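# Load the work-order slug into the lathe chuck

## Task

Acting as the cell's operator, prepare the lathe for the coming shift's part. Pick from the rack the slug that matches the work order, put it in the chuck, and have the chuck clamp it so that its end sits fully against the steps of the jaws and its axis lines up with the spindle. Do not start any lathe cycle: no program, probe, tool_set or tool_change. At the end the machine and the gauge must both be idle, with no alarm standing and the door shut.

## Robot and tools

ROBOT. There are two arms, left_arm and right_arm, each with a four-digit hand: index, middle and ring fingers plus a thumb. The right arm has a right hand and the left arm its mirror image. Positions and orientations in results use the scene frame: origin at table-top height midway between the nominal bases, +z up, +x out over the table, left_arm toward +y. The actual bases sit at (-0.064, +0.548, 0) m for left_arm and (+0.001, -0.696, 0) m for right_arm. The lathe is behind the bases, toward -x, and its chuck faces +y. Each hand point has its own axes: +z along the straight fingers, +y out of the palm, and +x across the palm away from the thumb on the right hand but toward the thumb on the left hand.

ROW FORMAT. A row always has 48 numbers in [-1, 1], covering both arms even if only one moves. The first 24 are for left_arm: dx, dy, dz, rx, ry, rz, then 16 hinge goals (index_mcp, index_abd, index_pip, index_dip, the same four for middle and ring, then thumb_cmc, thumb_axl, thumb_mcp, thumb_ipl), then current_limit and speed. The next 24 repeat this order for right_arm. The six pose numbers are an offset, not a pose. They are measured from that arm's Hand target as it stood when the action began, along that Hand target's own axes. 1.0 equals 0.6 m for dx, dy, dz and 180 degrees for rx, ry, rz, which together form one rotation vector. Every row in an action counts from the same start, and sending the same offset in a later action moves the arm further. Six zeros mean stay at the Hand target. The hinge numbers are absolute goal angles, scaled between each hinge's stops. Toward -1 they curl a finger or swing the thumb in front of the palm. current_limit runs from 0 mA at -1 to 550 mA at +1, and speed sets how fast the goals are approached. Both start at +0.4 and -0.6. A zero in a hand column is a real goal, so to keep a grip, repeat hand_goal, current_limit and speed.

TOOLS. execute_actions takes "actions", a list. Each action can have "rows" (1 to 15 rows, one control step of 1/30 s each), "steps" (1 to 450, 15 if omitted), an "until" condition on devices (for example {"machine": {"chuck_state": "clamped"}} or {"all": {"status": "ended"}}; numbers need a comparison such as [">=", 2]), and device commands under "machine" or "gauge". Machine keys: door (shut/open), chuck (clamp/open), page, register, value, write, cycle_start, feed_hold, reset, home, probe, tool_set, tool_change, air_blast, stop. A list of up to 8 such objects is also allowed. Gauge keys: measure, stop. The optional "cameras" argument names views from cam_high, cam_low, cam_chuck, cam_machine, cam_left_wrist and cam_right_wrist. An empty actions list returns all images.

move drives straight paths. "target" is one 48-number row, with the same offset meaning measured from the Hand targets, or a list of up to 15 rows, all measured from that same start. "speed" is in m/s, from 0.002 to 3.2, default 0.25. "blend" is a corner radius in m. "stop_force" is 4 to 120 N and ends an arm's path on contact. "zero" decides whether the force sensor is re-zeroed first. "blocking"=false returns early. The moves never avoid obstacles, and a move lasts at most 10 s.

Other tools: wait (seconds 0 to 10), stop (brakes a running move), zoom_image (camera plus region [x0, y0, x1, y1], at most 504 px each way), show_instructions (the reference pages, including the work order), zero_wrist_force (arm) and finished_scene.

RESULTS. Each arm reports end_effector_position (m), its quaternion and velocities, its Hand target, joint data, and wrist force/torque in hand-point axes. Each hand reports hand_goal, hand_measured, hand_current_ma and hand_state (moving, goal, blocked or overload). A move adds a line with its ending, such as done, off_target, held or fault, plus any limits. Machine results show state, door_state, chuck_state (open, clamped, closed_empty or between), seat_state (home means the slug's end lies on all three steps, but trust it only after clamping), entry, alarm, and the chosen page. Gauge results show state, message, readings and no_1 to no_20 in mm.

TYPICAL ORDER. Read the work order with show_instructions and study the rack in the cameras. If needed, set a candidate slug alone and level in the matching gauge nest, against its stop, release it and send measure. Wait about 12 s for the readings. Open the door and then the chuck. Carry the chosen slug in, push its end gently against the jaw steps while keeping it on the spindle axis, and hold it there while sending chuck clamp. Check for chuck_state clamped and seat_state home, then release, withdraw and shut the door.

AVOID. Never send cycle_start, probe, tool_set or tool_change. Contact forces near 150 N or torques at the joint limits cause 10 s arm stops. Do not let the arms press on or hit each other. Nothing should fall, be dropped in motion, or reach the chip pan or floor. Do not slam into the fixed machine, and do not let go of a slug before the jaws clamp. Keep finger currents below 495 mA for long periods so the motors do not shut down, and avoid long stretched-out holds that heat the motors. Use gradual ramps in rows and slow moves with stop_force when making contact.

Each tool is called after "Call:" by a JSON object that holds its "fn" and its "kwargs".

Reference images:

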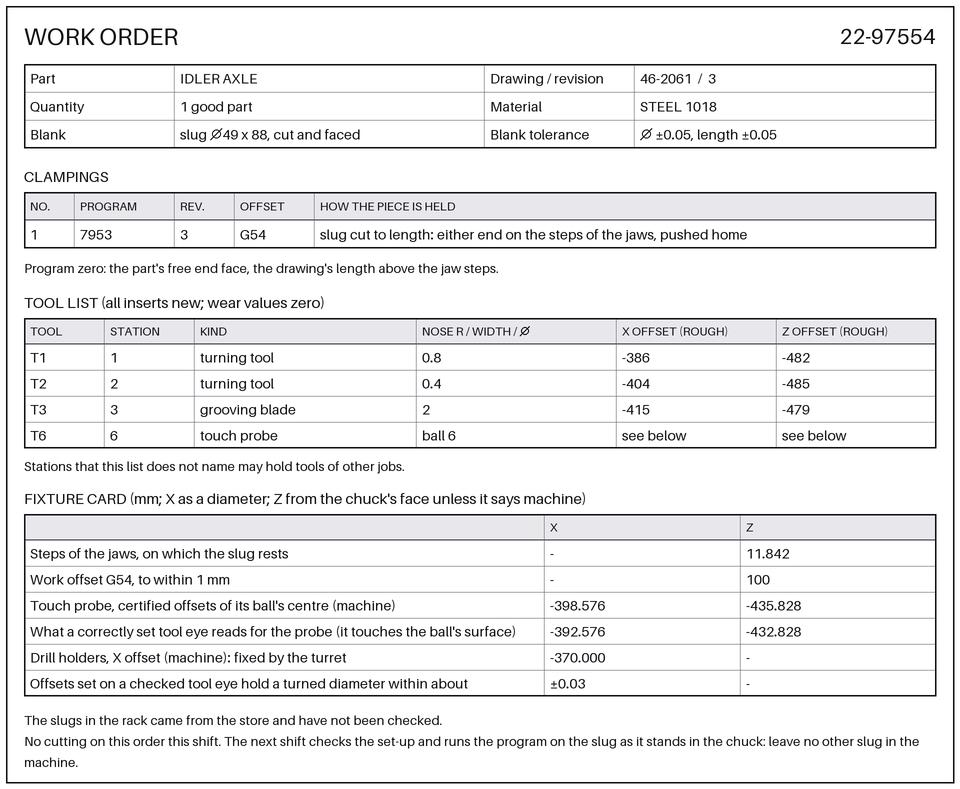

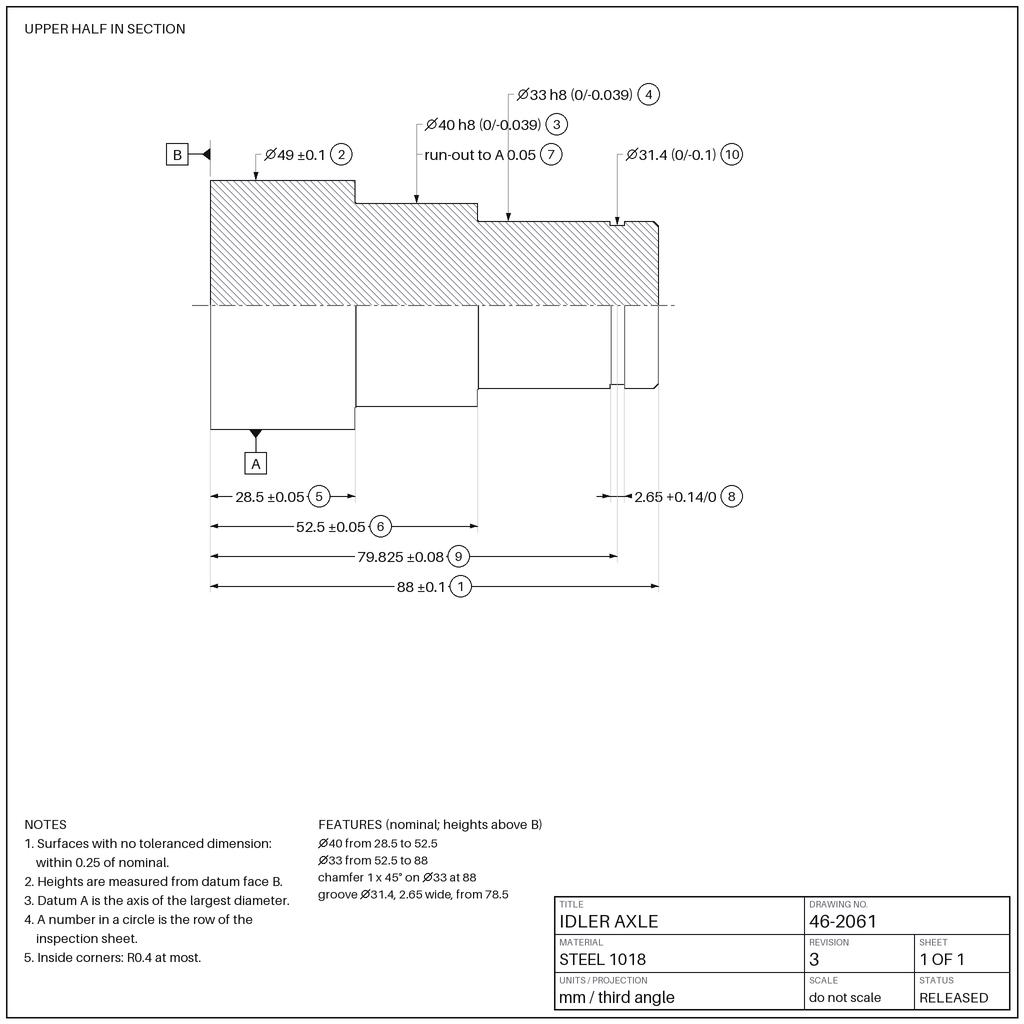

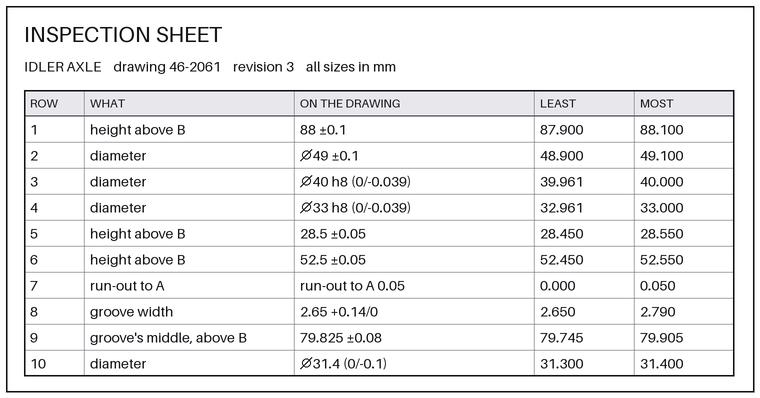

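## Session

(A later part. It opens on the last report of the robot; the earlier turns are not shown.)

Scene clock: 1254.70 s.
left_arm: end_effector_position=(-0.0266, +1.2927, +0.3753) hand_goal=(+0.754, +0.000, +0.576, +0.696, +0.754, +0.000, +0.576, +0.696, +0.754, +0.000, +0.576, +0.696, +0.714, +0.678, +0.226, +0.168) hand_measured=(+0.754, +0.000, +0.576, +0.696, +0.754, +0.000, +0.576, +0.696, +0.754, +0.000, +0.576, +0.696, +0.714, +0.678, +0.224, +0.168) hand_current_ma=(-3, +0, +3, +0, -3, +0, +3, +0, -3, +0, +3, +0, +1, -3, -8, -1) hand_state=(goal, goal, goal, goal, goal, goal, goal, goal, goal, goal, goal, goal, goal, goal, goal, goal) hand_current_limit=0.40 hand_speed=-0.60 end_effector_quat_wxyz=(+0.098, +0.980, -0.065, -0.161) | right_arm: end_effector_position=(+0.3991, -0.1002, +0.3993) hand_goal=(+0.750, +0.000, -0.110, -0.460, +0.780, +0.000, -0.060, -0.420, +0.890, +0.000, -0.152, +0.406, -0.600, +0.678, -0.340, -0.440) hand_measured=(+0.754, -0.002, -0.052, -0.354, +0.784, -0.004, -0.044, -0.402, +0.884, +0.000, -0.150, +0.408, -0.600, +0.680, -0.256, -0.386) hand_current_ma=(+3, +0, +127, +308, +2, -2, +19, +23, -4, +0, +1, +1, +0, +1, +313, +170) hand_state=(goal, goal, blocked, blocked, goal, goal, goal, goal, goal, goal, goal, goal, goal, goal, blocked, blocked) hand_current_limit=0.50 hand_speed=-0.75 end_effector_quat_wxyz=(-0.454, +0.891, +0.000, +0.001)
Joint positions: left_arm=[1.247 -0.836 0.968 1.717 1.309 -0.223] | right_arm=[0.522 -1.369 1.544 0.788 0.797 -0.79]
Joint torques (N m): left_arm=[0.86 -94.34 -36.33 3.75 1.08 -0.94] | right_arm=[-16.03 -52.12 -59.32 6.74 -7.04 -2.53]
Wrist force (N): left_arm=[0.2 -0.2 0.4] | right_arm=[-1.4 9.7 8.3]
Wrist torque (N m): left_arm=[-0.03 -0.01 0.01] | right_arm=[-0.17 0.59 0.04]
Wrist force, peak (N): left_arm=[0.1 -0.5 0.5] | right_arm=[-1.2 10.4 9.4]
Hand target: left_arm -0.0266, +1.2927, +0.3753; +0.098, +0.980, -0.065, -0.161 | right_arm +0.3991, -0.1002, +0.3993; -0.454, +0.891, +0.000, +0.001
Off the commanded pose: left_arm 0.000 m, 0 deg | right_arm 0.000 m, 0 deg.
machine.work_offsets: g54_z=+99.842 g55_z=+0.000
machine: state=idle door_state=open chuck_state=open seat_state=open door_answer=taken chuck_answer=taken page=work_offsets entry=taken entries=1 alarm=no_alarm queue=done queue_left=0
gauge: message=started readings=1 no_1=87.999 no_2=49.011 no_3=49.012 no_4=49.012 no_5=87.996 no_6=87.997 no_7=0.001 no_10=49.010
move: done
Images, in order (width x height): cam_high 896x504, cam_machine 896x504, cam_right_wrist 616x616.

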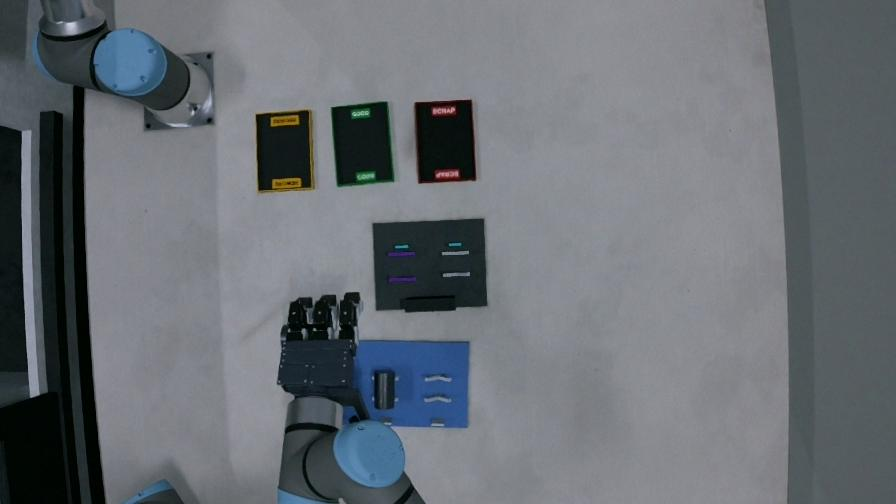

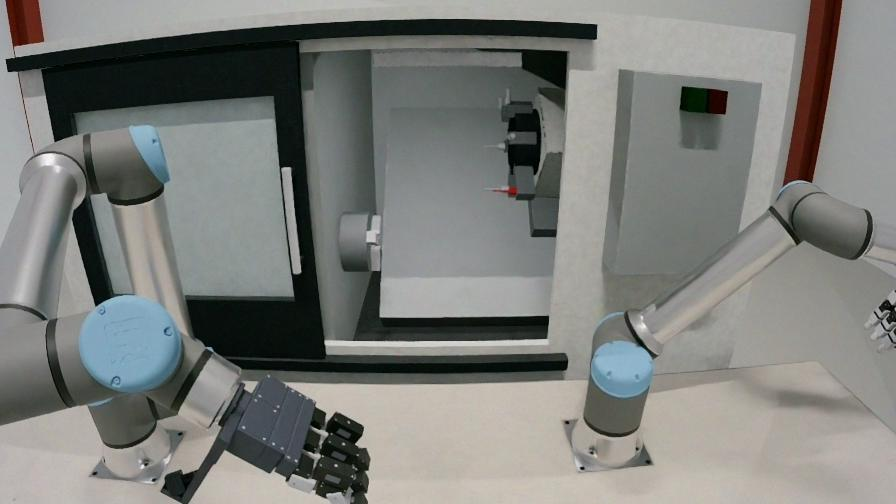

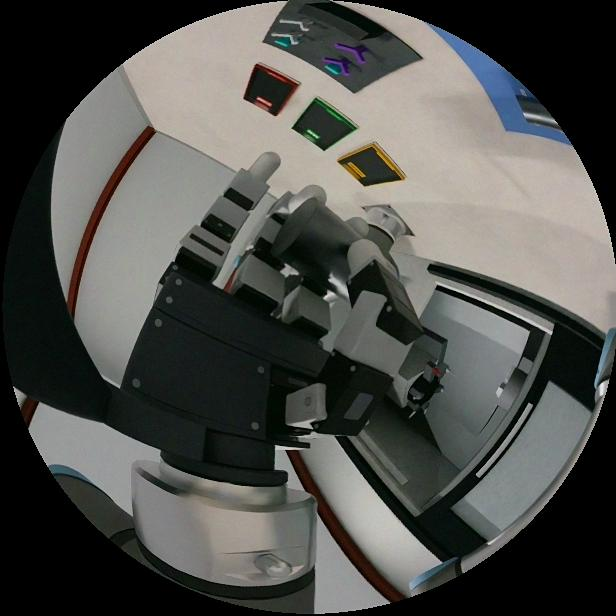

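Call:
{"fn": "move", "kwargs": {"target": [0,0,0,0,0,0,0.754,0,0.576,0.696,0.754,0,0.576,0.696,0.754,0,0.576,0.696,0.714,0.678,0.226,0.168,0.4,-0.6, -0.8317,-0.212,0.0932,0,-0.4045,-0.294,0.75,0,-0.11,-0.46,0.78,0,-0.06,-0.42,0.89,0,-0.153,0.406,-0.60,0.678,-0.34,-0.44,0.5,-0.75], "speed": 0.15, "cameras": ["cam_right_wrist","cam_machine","cam_high","cam_low","cam_chuck"]}}

Call:
{"fn": "zoom_image", "kwargs": {"camera": "cam_machine", "region": [200, 100, 600, 400]}}

Scene clock: 1268.00 s.
left_arm: end_effector_position=(-0.0266, +1.2927, +0.3753) hand_goal=(+0.754, +0.000, +0.576, +0.696, +0.754, +0.000, +0.576, +0.696, +0.754, +0.000, +0.576, +0.696, +0.714, +0.678, +0.226, +0.168) hand_measured=(+0.754, +0.000, +0.576, +0.696, +0.754, +0.000, +0.576, +0.696, +0.754, +0.000, +0.576, +0.696, +0.714, +0.678, +0.224, +0.168) hand_current_ma=(-3, +0, +3, +0, -3, +0, +3, +0, -3, +0, +3, +0, +1, -3, -8, -1) hand_state=(goal, goal, goal, goal, goal, goal, goal, goal, goal, goal, goal, goal, goal, goal, goal, goal) hand_current_limit=0.40 hand_speed=-0.60 end_effector_quat_wxyz=(+0.098, +0.980, -0.065, -0.161) | right_arm: end_effector_position=(-0.0999, +0.0200, +0.4683) hand_goal=(+0.750, +0.000, -0.110, -0.460, +0.780, +0.000, -0.060, -0.420, +0.890, +0.000, -0.152, +0.406, -0.600, +0.678, -0.340, -0.440) hand_measured=(+0.754, -0.002, -0.050, -0.354, +0.784, -0.004, -0.044, -0.402, +0.884, +0.000, -0.150, +0.408, -0.600, +0.680, -0.256, -0.388) hand_current_ma=(+2, +0, +129, +308, +2, -2, +20, +23, -4, +0, +1, +1, +0, +1, +313, +160) hand_state=(goal, goal, blocked, blocked, goal, goal, goal, goal, goal, goal, goal, goal, goal, goal, blocked, blocked) hand_current_limit=0.50 hand_speed=-0.75 end_effector_quat_wxyz=(-0.321, +0.631, +0.630, -0.320)
Joint positions: left_arm=[1.247 -0.836 0.968 1.717 1.309 -0.223] | right_arm=[1.263 -1.121 1.288 1.789 0.69 -2.057]
Joint torques (N m): left_arm=[2.3 -95.7 -35.88 3.9 0.83 -0.86] | right_arm=[19.2 -72.01 -57.87 10.39 0.73 -1.98]
Wrist force (N): left_arm=[0.2 -0.3 0.2] | right_arm=[-1.6 9.3 7.7]
Wrist torque (N m): left_arm=[-0.01 -0.01 0.01] | right_arm=[-0.06 0.61 -0.02]
Wrist force, peak (N): left_arm=[0.4 -0.1 0.6] | right_arm=[-0.5 10.1 8.5]
Hand target: left_arm -0.0266, +1.2927, +0.3753; +0.098, +0.980, -0.065, -0.161 | right_arm -0.1000, +0.0201, +0.4683; -0.321, +0.630, +0.630, -0.320
Off the commanded pose: left_arm 0.000 m, 0 deg | right_arm 0.000 m, 0 deg.
machine.work_offsets: g54_z=+99.842 g55_z=+0.000
machine: state=idle door_state=open chuck_state=open seat_state=open door_answer=taken chuck_answer=taken page=work_offsets entry=taken entries=1 alarm=no_alarm queue=done queue_left=0
gauge: message=started readings=1 no_1=87.999 no_2=49.011 no_3=49.012 no_4=49.012 no_5=87.996 no_6=87.997 no_7=0.001 no_10=49.010
move: done
Images, in order (width x height): cam_high 896x504, cam_low 896x504, cam_chuck 896x504, cam_machine 896x504, cam_right_wrist 616x616.

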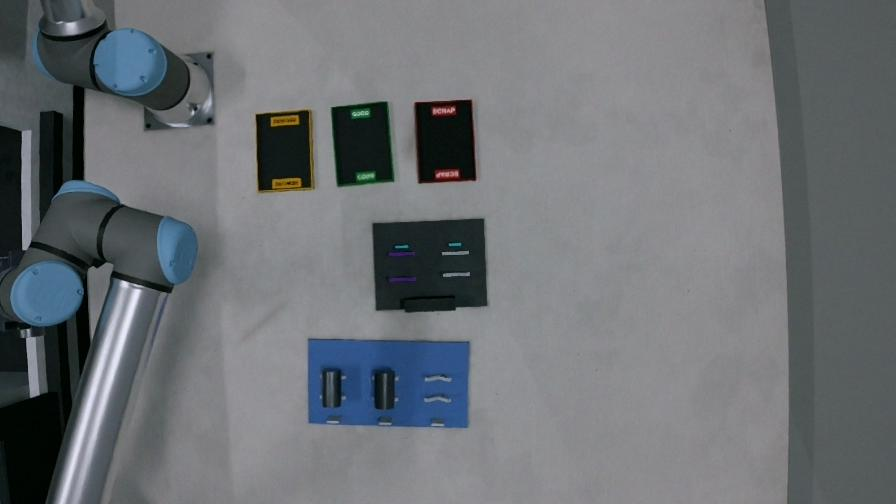

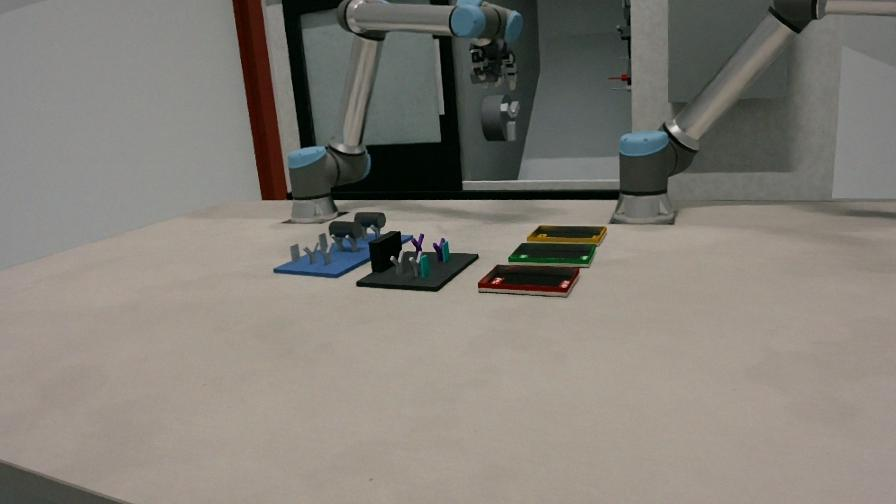

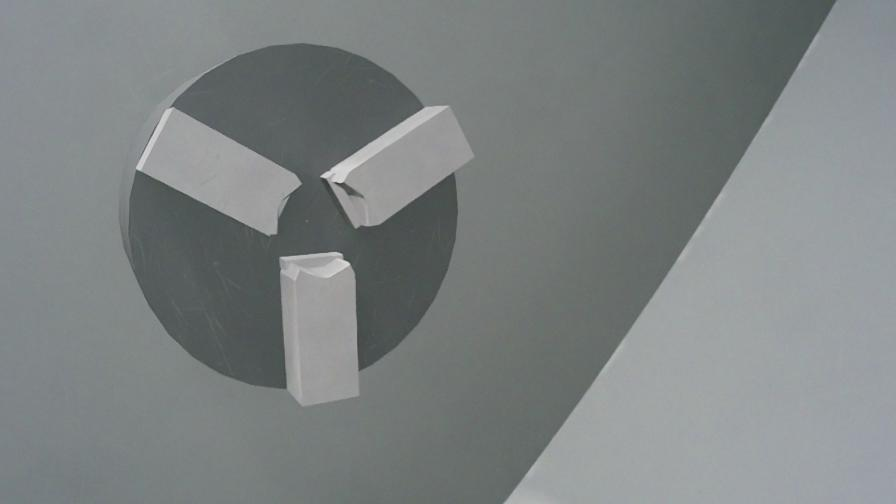

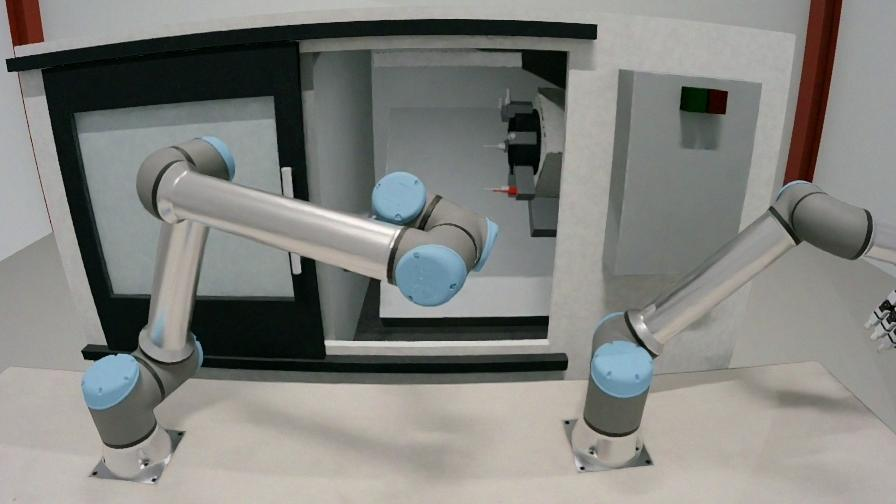

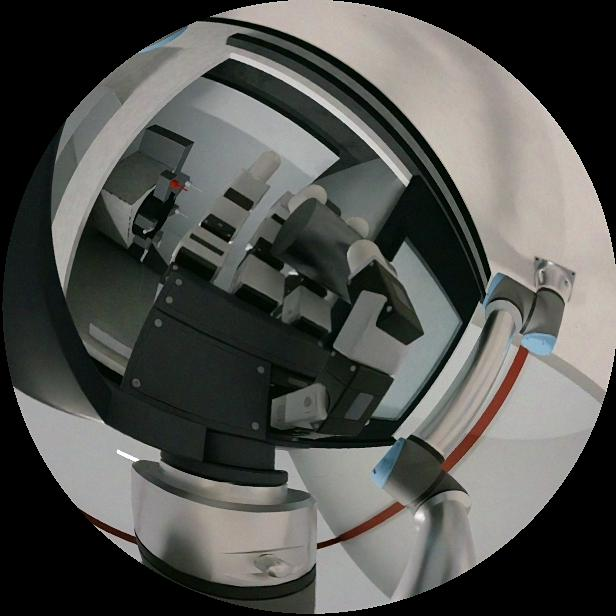

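Scaled by 1.260 from the camera's 896x504 image, which has a finer 1280x720 frame.

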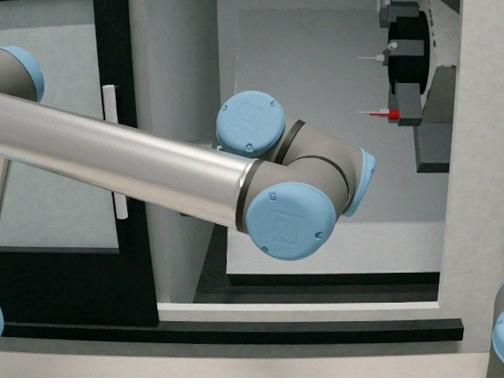

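Call:
{"fn": "zoom_image", "kwargs": {"camera": "cam_low", "region": [430, 0, 570, 150]}}

Scaled by 3.360 from the camera's 896x504 image, which has a finer 1280x720 frame.

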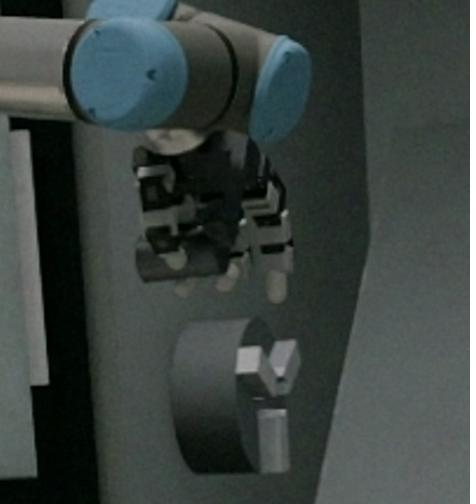

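Call:
{"fn": "move", "kwargs": {"target": [0,0,0,0,0,0,0.754,0,0.576,0.696,0.754,0,0.576,0.696,0.754,0,0.576,0.696,0.714,0.678,0.226,0.168,0.4,-0.6, 0.1333,-0.2023,0.4711,0,0,0,0.75,0,-0.11,-0.46,0.78,0,-0.06,-0.42,0.89,0,-0.153,0.406,-0.60,0.678,-0.34,-0.44,0.5,-0.75], "speed": 0.12, "cameras": ["cam_right_wrist","cam_machine","cam_low","cam_chuck"]}}

Call:
{"fn": "zoom_image", "kwargs": {"camera": "cam_low", "region": [430, 0, 570, 150]}}

Scene clock: 1319.13 s.
left_arm: end_effector_position=(-0.0266, +1.2927, +0.3753) hand_goal=(+0.754, +0.000, +0.576, +0.696, +0.754, +0.000, +0.576, +0.696, +0.754, +0.000, +0.576, +0.696, +0.714, +0.678, +0.226, +0.168) hand_measured=(+0.754, +0.000, +0.576, +0.696, +0.754, +0.000, +0.576, +0.696, +0.754, +0.000, +0.576, +0.696, +0.714, +0.678, +0.224, +0.168) hand_current_ma=(-3, +0, +3, +0, -3, +0, +3, +0, -3, +0, +3, +0, +1, -3, -8, -1) hand_state=(goal, goal, goal, goal, goal, goal, goal, goal, goal, goal, goal, goal, goal, goal, goal, goal) hand_current_limit=0.40 hand_speed=-0.60 end_effector_quat_wxyz=(+0.098, +0.980, -0.065, -0.161) | right_arm: end_effector_position=(-0.3997, +0.1002, +0.3997) hand_goal=(+0.750, +0.000, -0.110, -0.460, +0.780, +0.000, -0.060, -0.420, +0.890, +0.000, -0.152, +0.406, -0.600, +0.678, -0.340, -0.440) hand_measured=(+0.754, -0.002, -0.050, -0.354, +0.784, -0.004, -0.044, -0.402, +0.884, +0.000, -0.150, +0.408, -0.600, +0.680, -0.256, -0.390) hand_current_ma=(+3, +0, +133, +308, +2, -1, +20, +22, -4, +0, +1, +1, +0, +2, +313, +154) hand_state=(goal, goal, blocked, blocked, goal, goal, goal, goal, goal, goal, goal, goal, goal, goal, blocked, blocked) hand_current_limit=0.50 hand_speed=-0.75 end_effector_quat_wxyz=(-0.321, +0.630, +0.630, -0.320)
Joint positions: left_arm=[1.247 -0.836 0.968 1.717 1.309 -0.223] | right_arm=[1.66 -0.889 0.936 1.395 0.637 -1.413]
Joint torques (N m): left_arm=[-0.4 -96.31 -35.69 3.65 0.99 -0.61] | right_arm=[17.32 -94.16 -56.98 3.4 0.32 2.76]
Wrist force (N): left_arm=[0.2 -0.1 0.0] | right_arm=[-1.0 9.5 8.3]
Wrist torque (N m): left_arm=[0.03 -0.01 0.01] | right_arm=[-0.06 0.65 -0.27]
Wrist force, peak (N): left_arm=[0.6 -0.2 0.2] | right_arm=[-0.9 8.6 10.8]
Hand target: left_arm -0.0266, +1.2927, +0.3753; +0.098, +0.980, -0.065, -0.161 | right_arm -0.3998, +0.1003, +0.3997; -0.321, +0.630, +0.630, -0.320
Off the commanded pose: left_arm 0.000 m, 0 deg | right_arm 0.000 m, 0 deg.
machine.work_offsets: g54_z=+99.842 g55_z=+0.000
machine: state=idle door_state=open chuck_state=open seat_state=open door_answer=taken chuck_answer=taken page=work_offsets entry=taken entries=1 alarm=no_alarm queue=done queue_left=0
gauge: message=started readings=1 no_1=87.999 no_2=49.011 no_3=49.012 no_4=49.012 no_5=87.996 no_6=87.997 no_7=0.001 no_10=49.010
move: done
Images, in order (width x height): cam_low 896x504, cam_chuck 896x504, cam_machine 896x504, cam_right_wrist 616x616.

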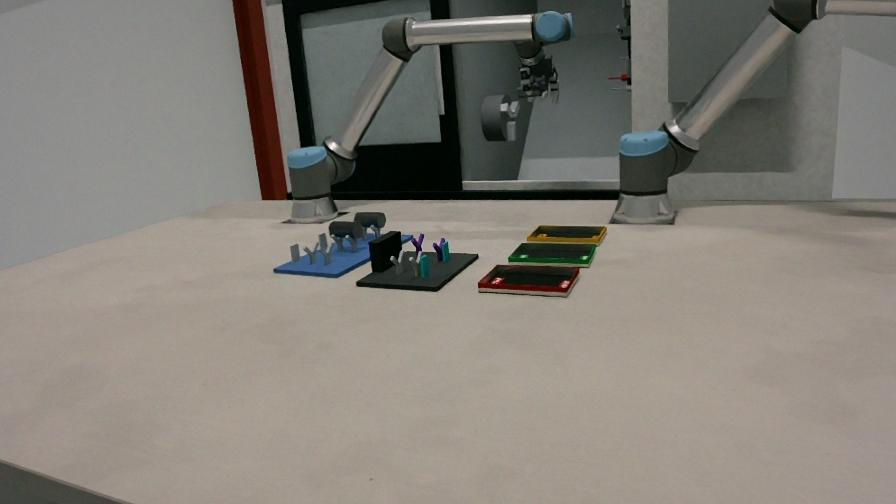

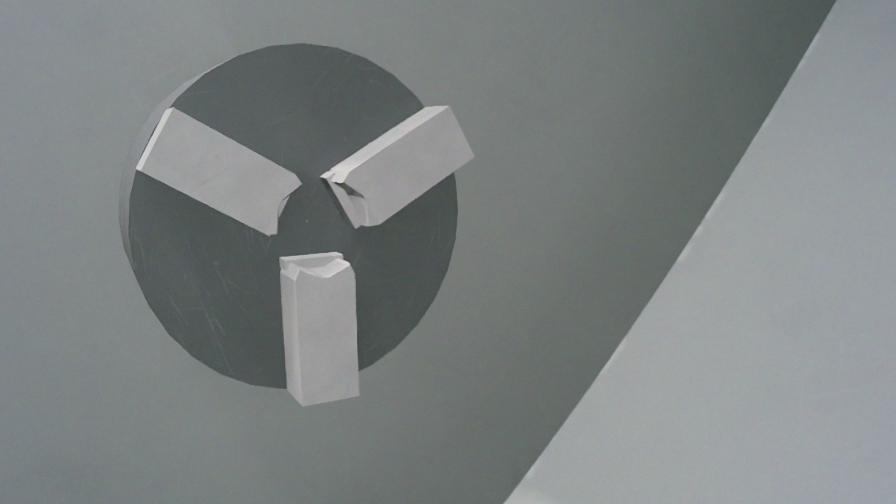

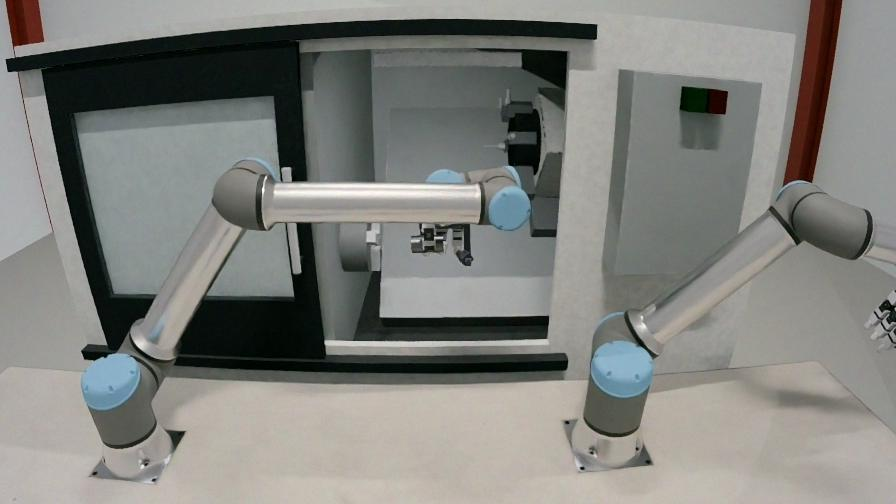

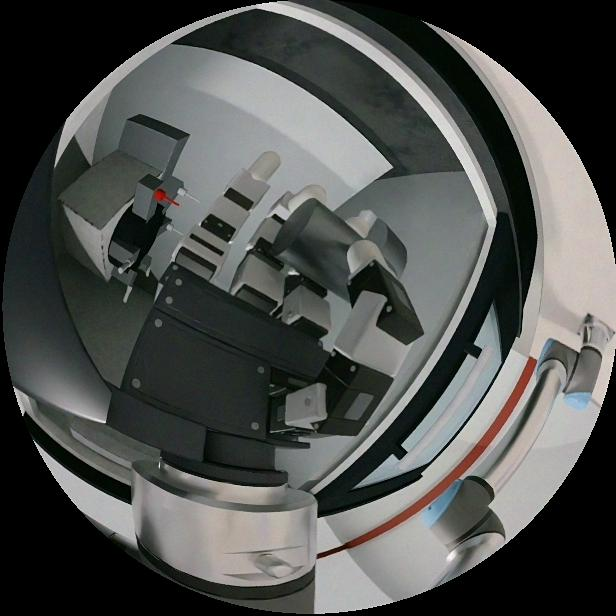

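Scaled by 3.360 from the camera's 896x504 image, which has a finer 1280x720 frame.

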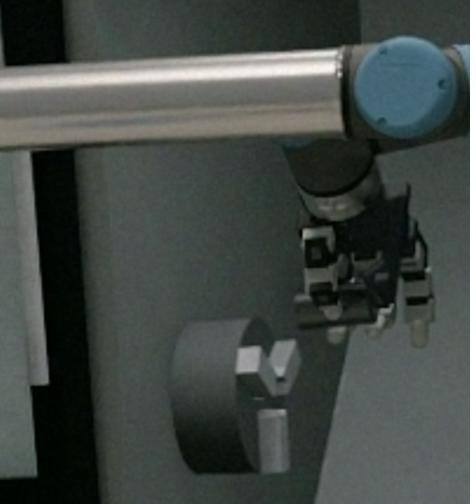

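Call:
{"fn": "zoom_image", "kwargs": {"camera": "cam_machine", "region": [330, 160, 550, 300]}}

Scaled by 2.291 from the camera's 896x504 image, which has a finer 1280x720 frame.

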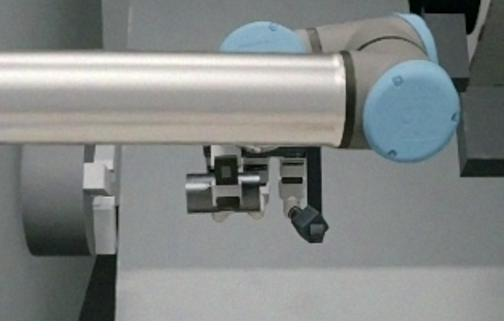

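Call:
{"fn": "move", "kwargs": {"target": [0,0,0,0,0,0,0.754,0,0.576,0.696,0.754,0,0.576,0.696,0.754,0,0.576,0.696,0.714,0.678,0.226,0.168,0.4,-0.6, -0.1333,0.2023,-0.4711,0,0,0,0.75,0,-0.11,-0.46,0.78,0,-0.06,-0.42,0.89,0,-0.153,0.406,-0.60,0.678,-0.34,-0.44,0.5,-0.75], "speed": 0.2}}

Call:
{"fn": "move", "kwargs": {"target": [0,0,0,0,0,0,0.754,0,0.576,0.696,0.754,0,0.576,0.696,0.754,0,0.576,0.696,0.714,0.678,0.226,0.168,0.4,-0.6, -0.2,0.582,-0.6052,0,0.4045,0.294,0.75,0,-0.11,-0.46,0.78,0,-0.06,-0.42,0.89,0,-0.153,0.406,-0.60,0.678,-0.34,-0.44,0.5,-0.75], "speed": 0.18}}

Scene clock: 1368.97 s.
left_arm: end_effector_position=(-0.0266, +1.2927, +0.3753) hand_goal=(+0.754, +0.000, +0.576, +0.696, +0.754, +0.000, +0.576, +0.696, +0.754, +0.000, +0.576, +0.696, +0.714, +0.678, +0.226, +0.168) hand_measured=(+0.754, +0.000, +0.576, +0.696, +0.754, +0.000, +0.576, +0.696, +0.754, +0.000, +0.576, +0.696, +0.714, +0.678, +0.224, +0.168) hand_current_ma=(-3, +0, +3, +0, -3, +0, +3, +0, -3, +0, +3, +0, +1, -3, -8, -1) hand_state=(goal, goal, goal, goal, goal, goal, goal, goal, goal, goal, goal, goal, goal, goal, goal, goal) hand_current_limit=0.40 hand_speed=-0.60 end_effector_quat_wxyz=(+0.098, +0.980, -0.065, -0.161) | right_arm: end_effector_position=(-0.1001, +0.0201, +0.4683) hand_goal=(+0.750, +0.000, -0.110, -0.460, +0.780, +0.000, -0.060, -0.420, +0.890, +0.000, -0.152, +0.406, -0.600, +0.678, -0.340, -0.440) hand_measured=(+0.756, -0.002, -0.046, -0.354, +0.784, -0.004, -0.042, -0.404, +0.884, +0.000, -0.150, +0.408, -0.600, +0.680, -0.256, -0.394) hand_current_ma=(+4, +0, +141, +308, +2, -1, +21, +20, -4, +0, +1, +1, +0, +2, +313, +135) hand_state=(goal, goal, blocked, blocked, goal, goal, goal, goal, goal, goal, goal, goal, goal, goal, blocked, blocked) hand_current_limit=0.50 hand_speed=-0.75 end_effector_quat_wxyz=(-0.321, +0.630, +0.630, -0.320)
Joint positions: left_arm=[1.247 -0.836 0.968 1.717 1.309 -0.223] | right_arm=[1.264 -1.121 1.288 1.789 0.69 -2.057]
Joint torques (N m): left_arm=[-0.39 -94.86 -36.2 3.54 0.49 -0.68] | right_arm=[-14.03 -100.44 -26.79 10.31 0.73 -2.89]
Wrist force (N): left_arm=[0.1 -0.2 0.1] | right_arm=[-1.7 9.2 7.8]
Wrist torque (N m): left_arm=[0.01 0.00 0.01] | right_arm=[-0.10 0.61 -0.03]
Wrist force, peak (N): left_arm=[0.2 -0.4 0.6] | right_arm=[-0.7 8.3 11.8]
Hand target: left_arm -0.0266, +1.2927, +0.3753; +0.098, +0.980, -0.065, -0.161 | right_arm -0.1000, +0.0201, +0.4683; -0.321, +0.630, +0.630, -0.320
Off the commanded pose: left_arm 0.000 m, 0 deg | right_arm 0.000 m, 0 deg.
machine.work_offsets: g54_z=+99.842 g55_z=+0.000
machine: state=idle door_state=open chuck_state=open seat_state=open door_answer=taken chuck_answer=taken page=work_offsets entry=taken entries=1 alarm=no_alarm queue=done queue_left=0
gauge: message=started readings=1 no_1=87.999 no_2=49.011 no_3=49.012 no_4=49.012 no_5=87.996 no_6=87.997 no_7=0.001 no_10=49.010
move: done

Scene clock: 1373.90 s.
left_arm: end_effector_position=(-0.0266, +1.2927, +0.3753) hand_goal=(+0.754, +0.000, +0.576, +0.696, +0.754, +0.000, +0.576, +0.696, +0.754, +0.000, +0.576, +0.696, +0.714, +0.678, +0.226, +0.168) hand_measured=(+0.754, +0.000, +0.576, +0.696, +0.754, +0.000, +0.576, +0.696, +0.754, +0.000, +0.576, +0.696, +0.714, +0.678, +0.224, +0.168) hand_current_ma=(-3, +0, +3, +0, -3, +0, +3, +0, -3, +0, +3, +0, +1, -3, -8, -1) hand_state=(goal, goal, goal, goal, goal, goal, goal, goal, goal, goal, goal, goal, goal, goal, goal, goal) hand_current_limit=0.40 hand_speed=-0.60 end_effector_quat_wxyz=(+0.098, +0.980, -0.065, -0.161) | right_arm: end_effector_position=(+0.3990, -0.1001, +0.4004) hand_goal=(+0.750, +0.000, -0.110, -0.460, +0.780, +0.000, -0.060, -0.420, +0.890, +0.000, -0.152, +0.406, -0.600, +0.678, -0.340, -0.440) hand_measured=(+0.756, -0.002, -0.046, -0.354, +0.784, -0.004, -0.042, -0.404, +0.884, +0.000, -0.150, +0.408, -0.600, +0.682, -0.256, -0.394) hand_current_ma=(+6, +0, +141, +308, +3, -1, +21, +20, -4, +0, +1, +1, +0, +2, +313, +135) hand_state=(goal, goal, blocked, blocked, goal, goal, goal, goal, goal, goal, goal, goal, goal, goal, blocked, blocked) hand_current_limit=0.50 hand_speed=-0.75 end_effector_quat_wxyz=(-0.454, +0.891, +0.000, +0.001)
Joint positions: left_arm=[1.247 -0.836 0.968 1.717 1.309 -0.223] | right_arm=[0.522 -1.369 1.542 0.79 0.797 -0.791]
Joint torques (N m): left_arm=[-2.64 -96.69 -36.34 3.68 1.05 -0.46] | right_arm=[-15.46 -81.84 -58.81 0.38 0.93 1.93]
Wrist force (N): left_arm=[-0.1 0.0 0.2] | right_arm=[-1.3 9.6 8.0]
Wrist torque (N m): left_arm=[0.02 0.04 -0.02] | right_arm=[-0.17 0.60 -0.25]
Wrist force, peak (N): left_arm=[0.3 -0.2 0.5] | right_arm=[-1.8 9.8 8.9]
Hand target: left_arm -0.0266, +1.2927, +0.3753; +0.098, +0.980, -0.065, -0.161 | right_arm +0.3991, -0.1001, +0.4003; -0.454, +0.891, +0.000, +0.001
Off the commanded pose: left_arm 0.000 m, 0 deg | right_arm 0.000 m, 0 deg.
machine.work_offsets: g54_z=+99.842 g55_z=+0.000
machine: state=idle door_state=open chuck_state=open seat_state=open door_answer=taken chuck_answer=taken page=work_offsets entry=taken entries=1 alarm=no_alarm queue=done queue_left=0
gauge: message=started readings=1 no_1=87.999 no_2=49.011 no_3=49.012 no_4=49.012 no_5=87.996 no_6=87.997 no_7=0.001 no_10=49.010
move: done

Call:
{"fn": "move", "kwargs": {"target": [0,0,0,0,0,0,0.754,0,0.576,0.696,0.754,0,0.576,0.696,0.754,0,0.576,0.696,0.714,0.678,0.226,0.168,0.4,-0.6, 0.2922,0.5043,0.0158,0,0.4166,0.3028,0.75,0,-0.11,-0.46,0.78,0,-0.06,-0.42,0.89,0,-0.153,0.406,-0.60,0.678,-0.34,-0.44,0.5,-0.75], "speed": 0.16, "cameras": ["cam_right_wrist","cam_low","cam_high"]}}

Call:
{"fn": "zoom_image", "kwargs": {"camera": "cam_low", "region": [260, 170, 360, 280]}}

Call:
{"fn": "zoom_image", "kwargs": {"camera": "cam_high", "region": [400, 340, 500, 450]}}

Scene clock: 1407.73 s.
left_arm: end_effector_position=(-0.0266, +1.2927, +0.3753) hand_goal=(+0.754, +0.000, +0.576, +0.696, +0.754, +0.000, +0.576, +0.696, +0.754, +0.000, +0.576, +0.696, +0.714, +0.678, +0.226, +0.168) hand_measured=(+0.754, +0.000, +0.576, +0.696, +0.754, +0.000, +0.576, +0.696, +0.754, +0.000, +0.576, +0.696, +0.714, +0.678, +0.224, +0.168) hand_current_ma=(-3, +0, +3, +0, -3, +0, +3, +0, -3, +0, +3, +0, +1, -3, -8, -1) hand_state=(goal, goal, goal, goal, goal, goal, goal, goal, goal, goal, goal, goal, goal, goal, goal, goal) hand_current_limit=0.40 hand_speed=-0.60 end_effector_quat_wxyz=(+0.098, +0.980, -0.065, -0.161) | right_arm: end_effector_position=(+0.5749, -0.2701, +0.1503) hand_goal=(+0.750, +0.000, -0.110, -0.460, +0.780, +0.000, -0.060, -0.420, +0.890, +0.000, -0.152, +0.406, -0.600, +0.678, -0.340, -0.440) hand_measured=(+0.756, -0.002, -0.046, -0.354, +0.784, -0.004, -0.042, -0.404, +0.884, +0.000, -0.150, +0.408, -0.600, +0.682, -0.256, -0.394) hand_current_ma=(+6, +0, +141, +308, +3, -1, +21, +20, -4, +0, +1, +1, +0, +2, +313, +135) hand_state=(goal, goal, blocked, blocked, goal, goal, goal, goal, goal, goal, goal, goal, goal, goal, blocked, blocked) hand_current_limit=0.50 hand_speed=-0.75 end_effector_quat_wxyz=(-0.314, +0.614, -0.645, +0.329)
Joint positions: left_arm=[1.247 -0.836 0.968 1.717 1.309 -0.223] | right_arm=[0.465 -1.302 1.887 0.109 1.982 0.322]
Joint torques (N m): left_arm=[0.22 -93.68 -36.16 3.82 0.67 -0.73] | right_arm=[19.67 -57.16 -55.81 2.55 5.31 1.24]
Wrist force (N): left_arm=[0.0 0.1 0.3] | right_arm=[-0.7 9.3 8.6]
Wrist torque (N m): left_arm=[0.02 0.03 -0.02] | right_arm=[-0.20 0.53 -0.17]
Wrist force, peak (N): left_arm=[0.4 -0.2 0.5] | right_arm=[0.2 9.8 9.6]
Hand target: left_arm -0.0266, +1.2927, +0.3753; +0.098, +0.980, -0.065, -0.161 | right_arm +0.5749, -0.2701, +0.1502; -0.314, +0.614, -0.645, +0.329
Off the commanded pose: left_arm 0.000 m, 0 deg | right_arm 0.000 m, 0 deg.
machine.work_offsets: g54_z=+99.842 g55_z=+0.000
machine: state=idle door_state=open chuck_state=open seat_state=open door_answer=taken chuck_answer=taken page=work_offsets entry=taken entries=1 alarm=no_alarm queue=done queue_left=0
gauge: message=started readings=1 no_1=87.999 no_2=49.011 no_3=49.012 no_4=49.012 no_5=87.996 no_6=87.997 no_7=0.001 no_10=49.010
move: done
Images, in order (width x height): cam_high 896x504, cam_low 896x504, cam_right_wrist 616x616.

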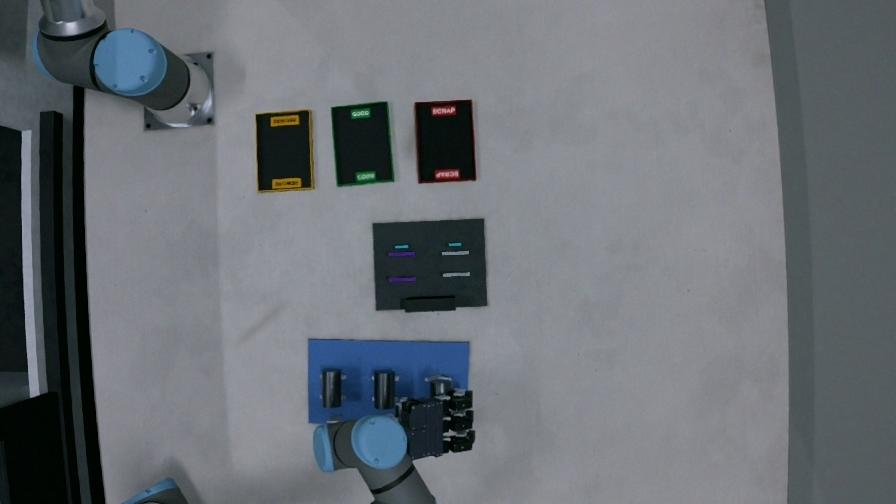

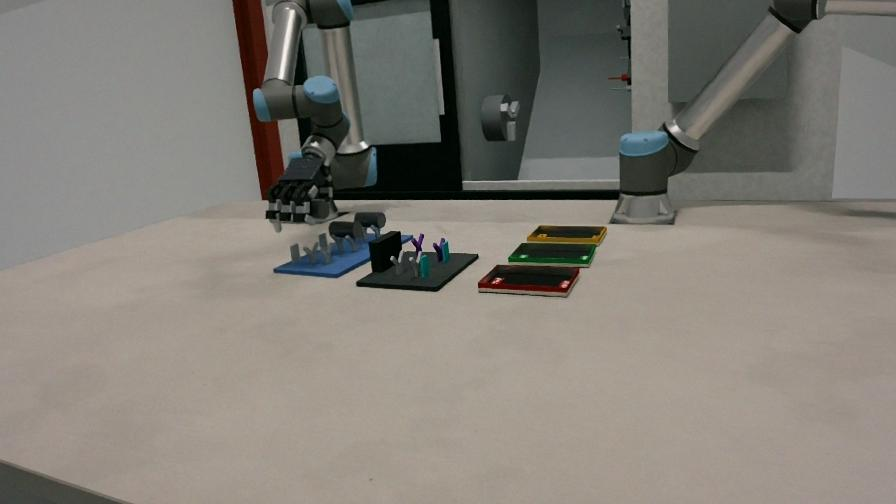

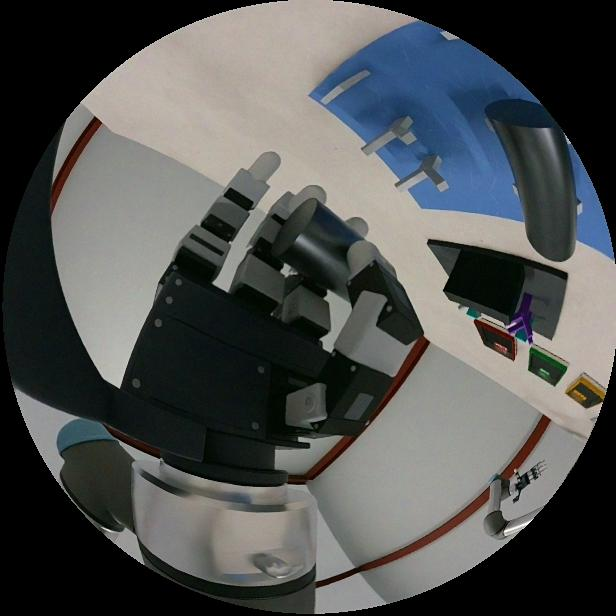

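Scaled by 4.582 from the camera's 896x504 image, which has a finer 1280x720 frame.

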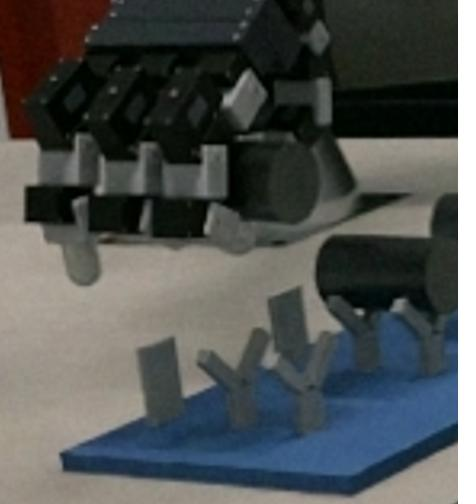

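Scaled by 4.582 from the camera's 896x504 image, which has a finer 1280x720 frame.

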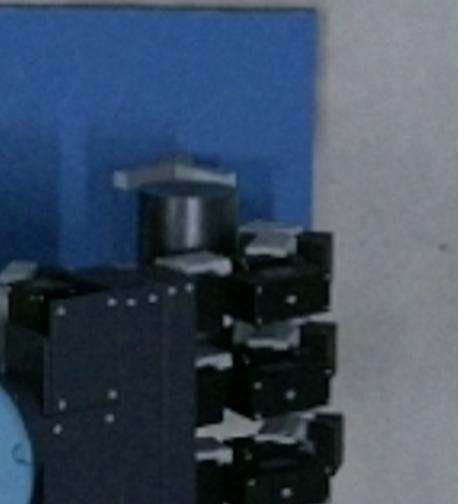

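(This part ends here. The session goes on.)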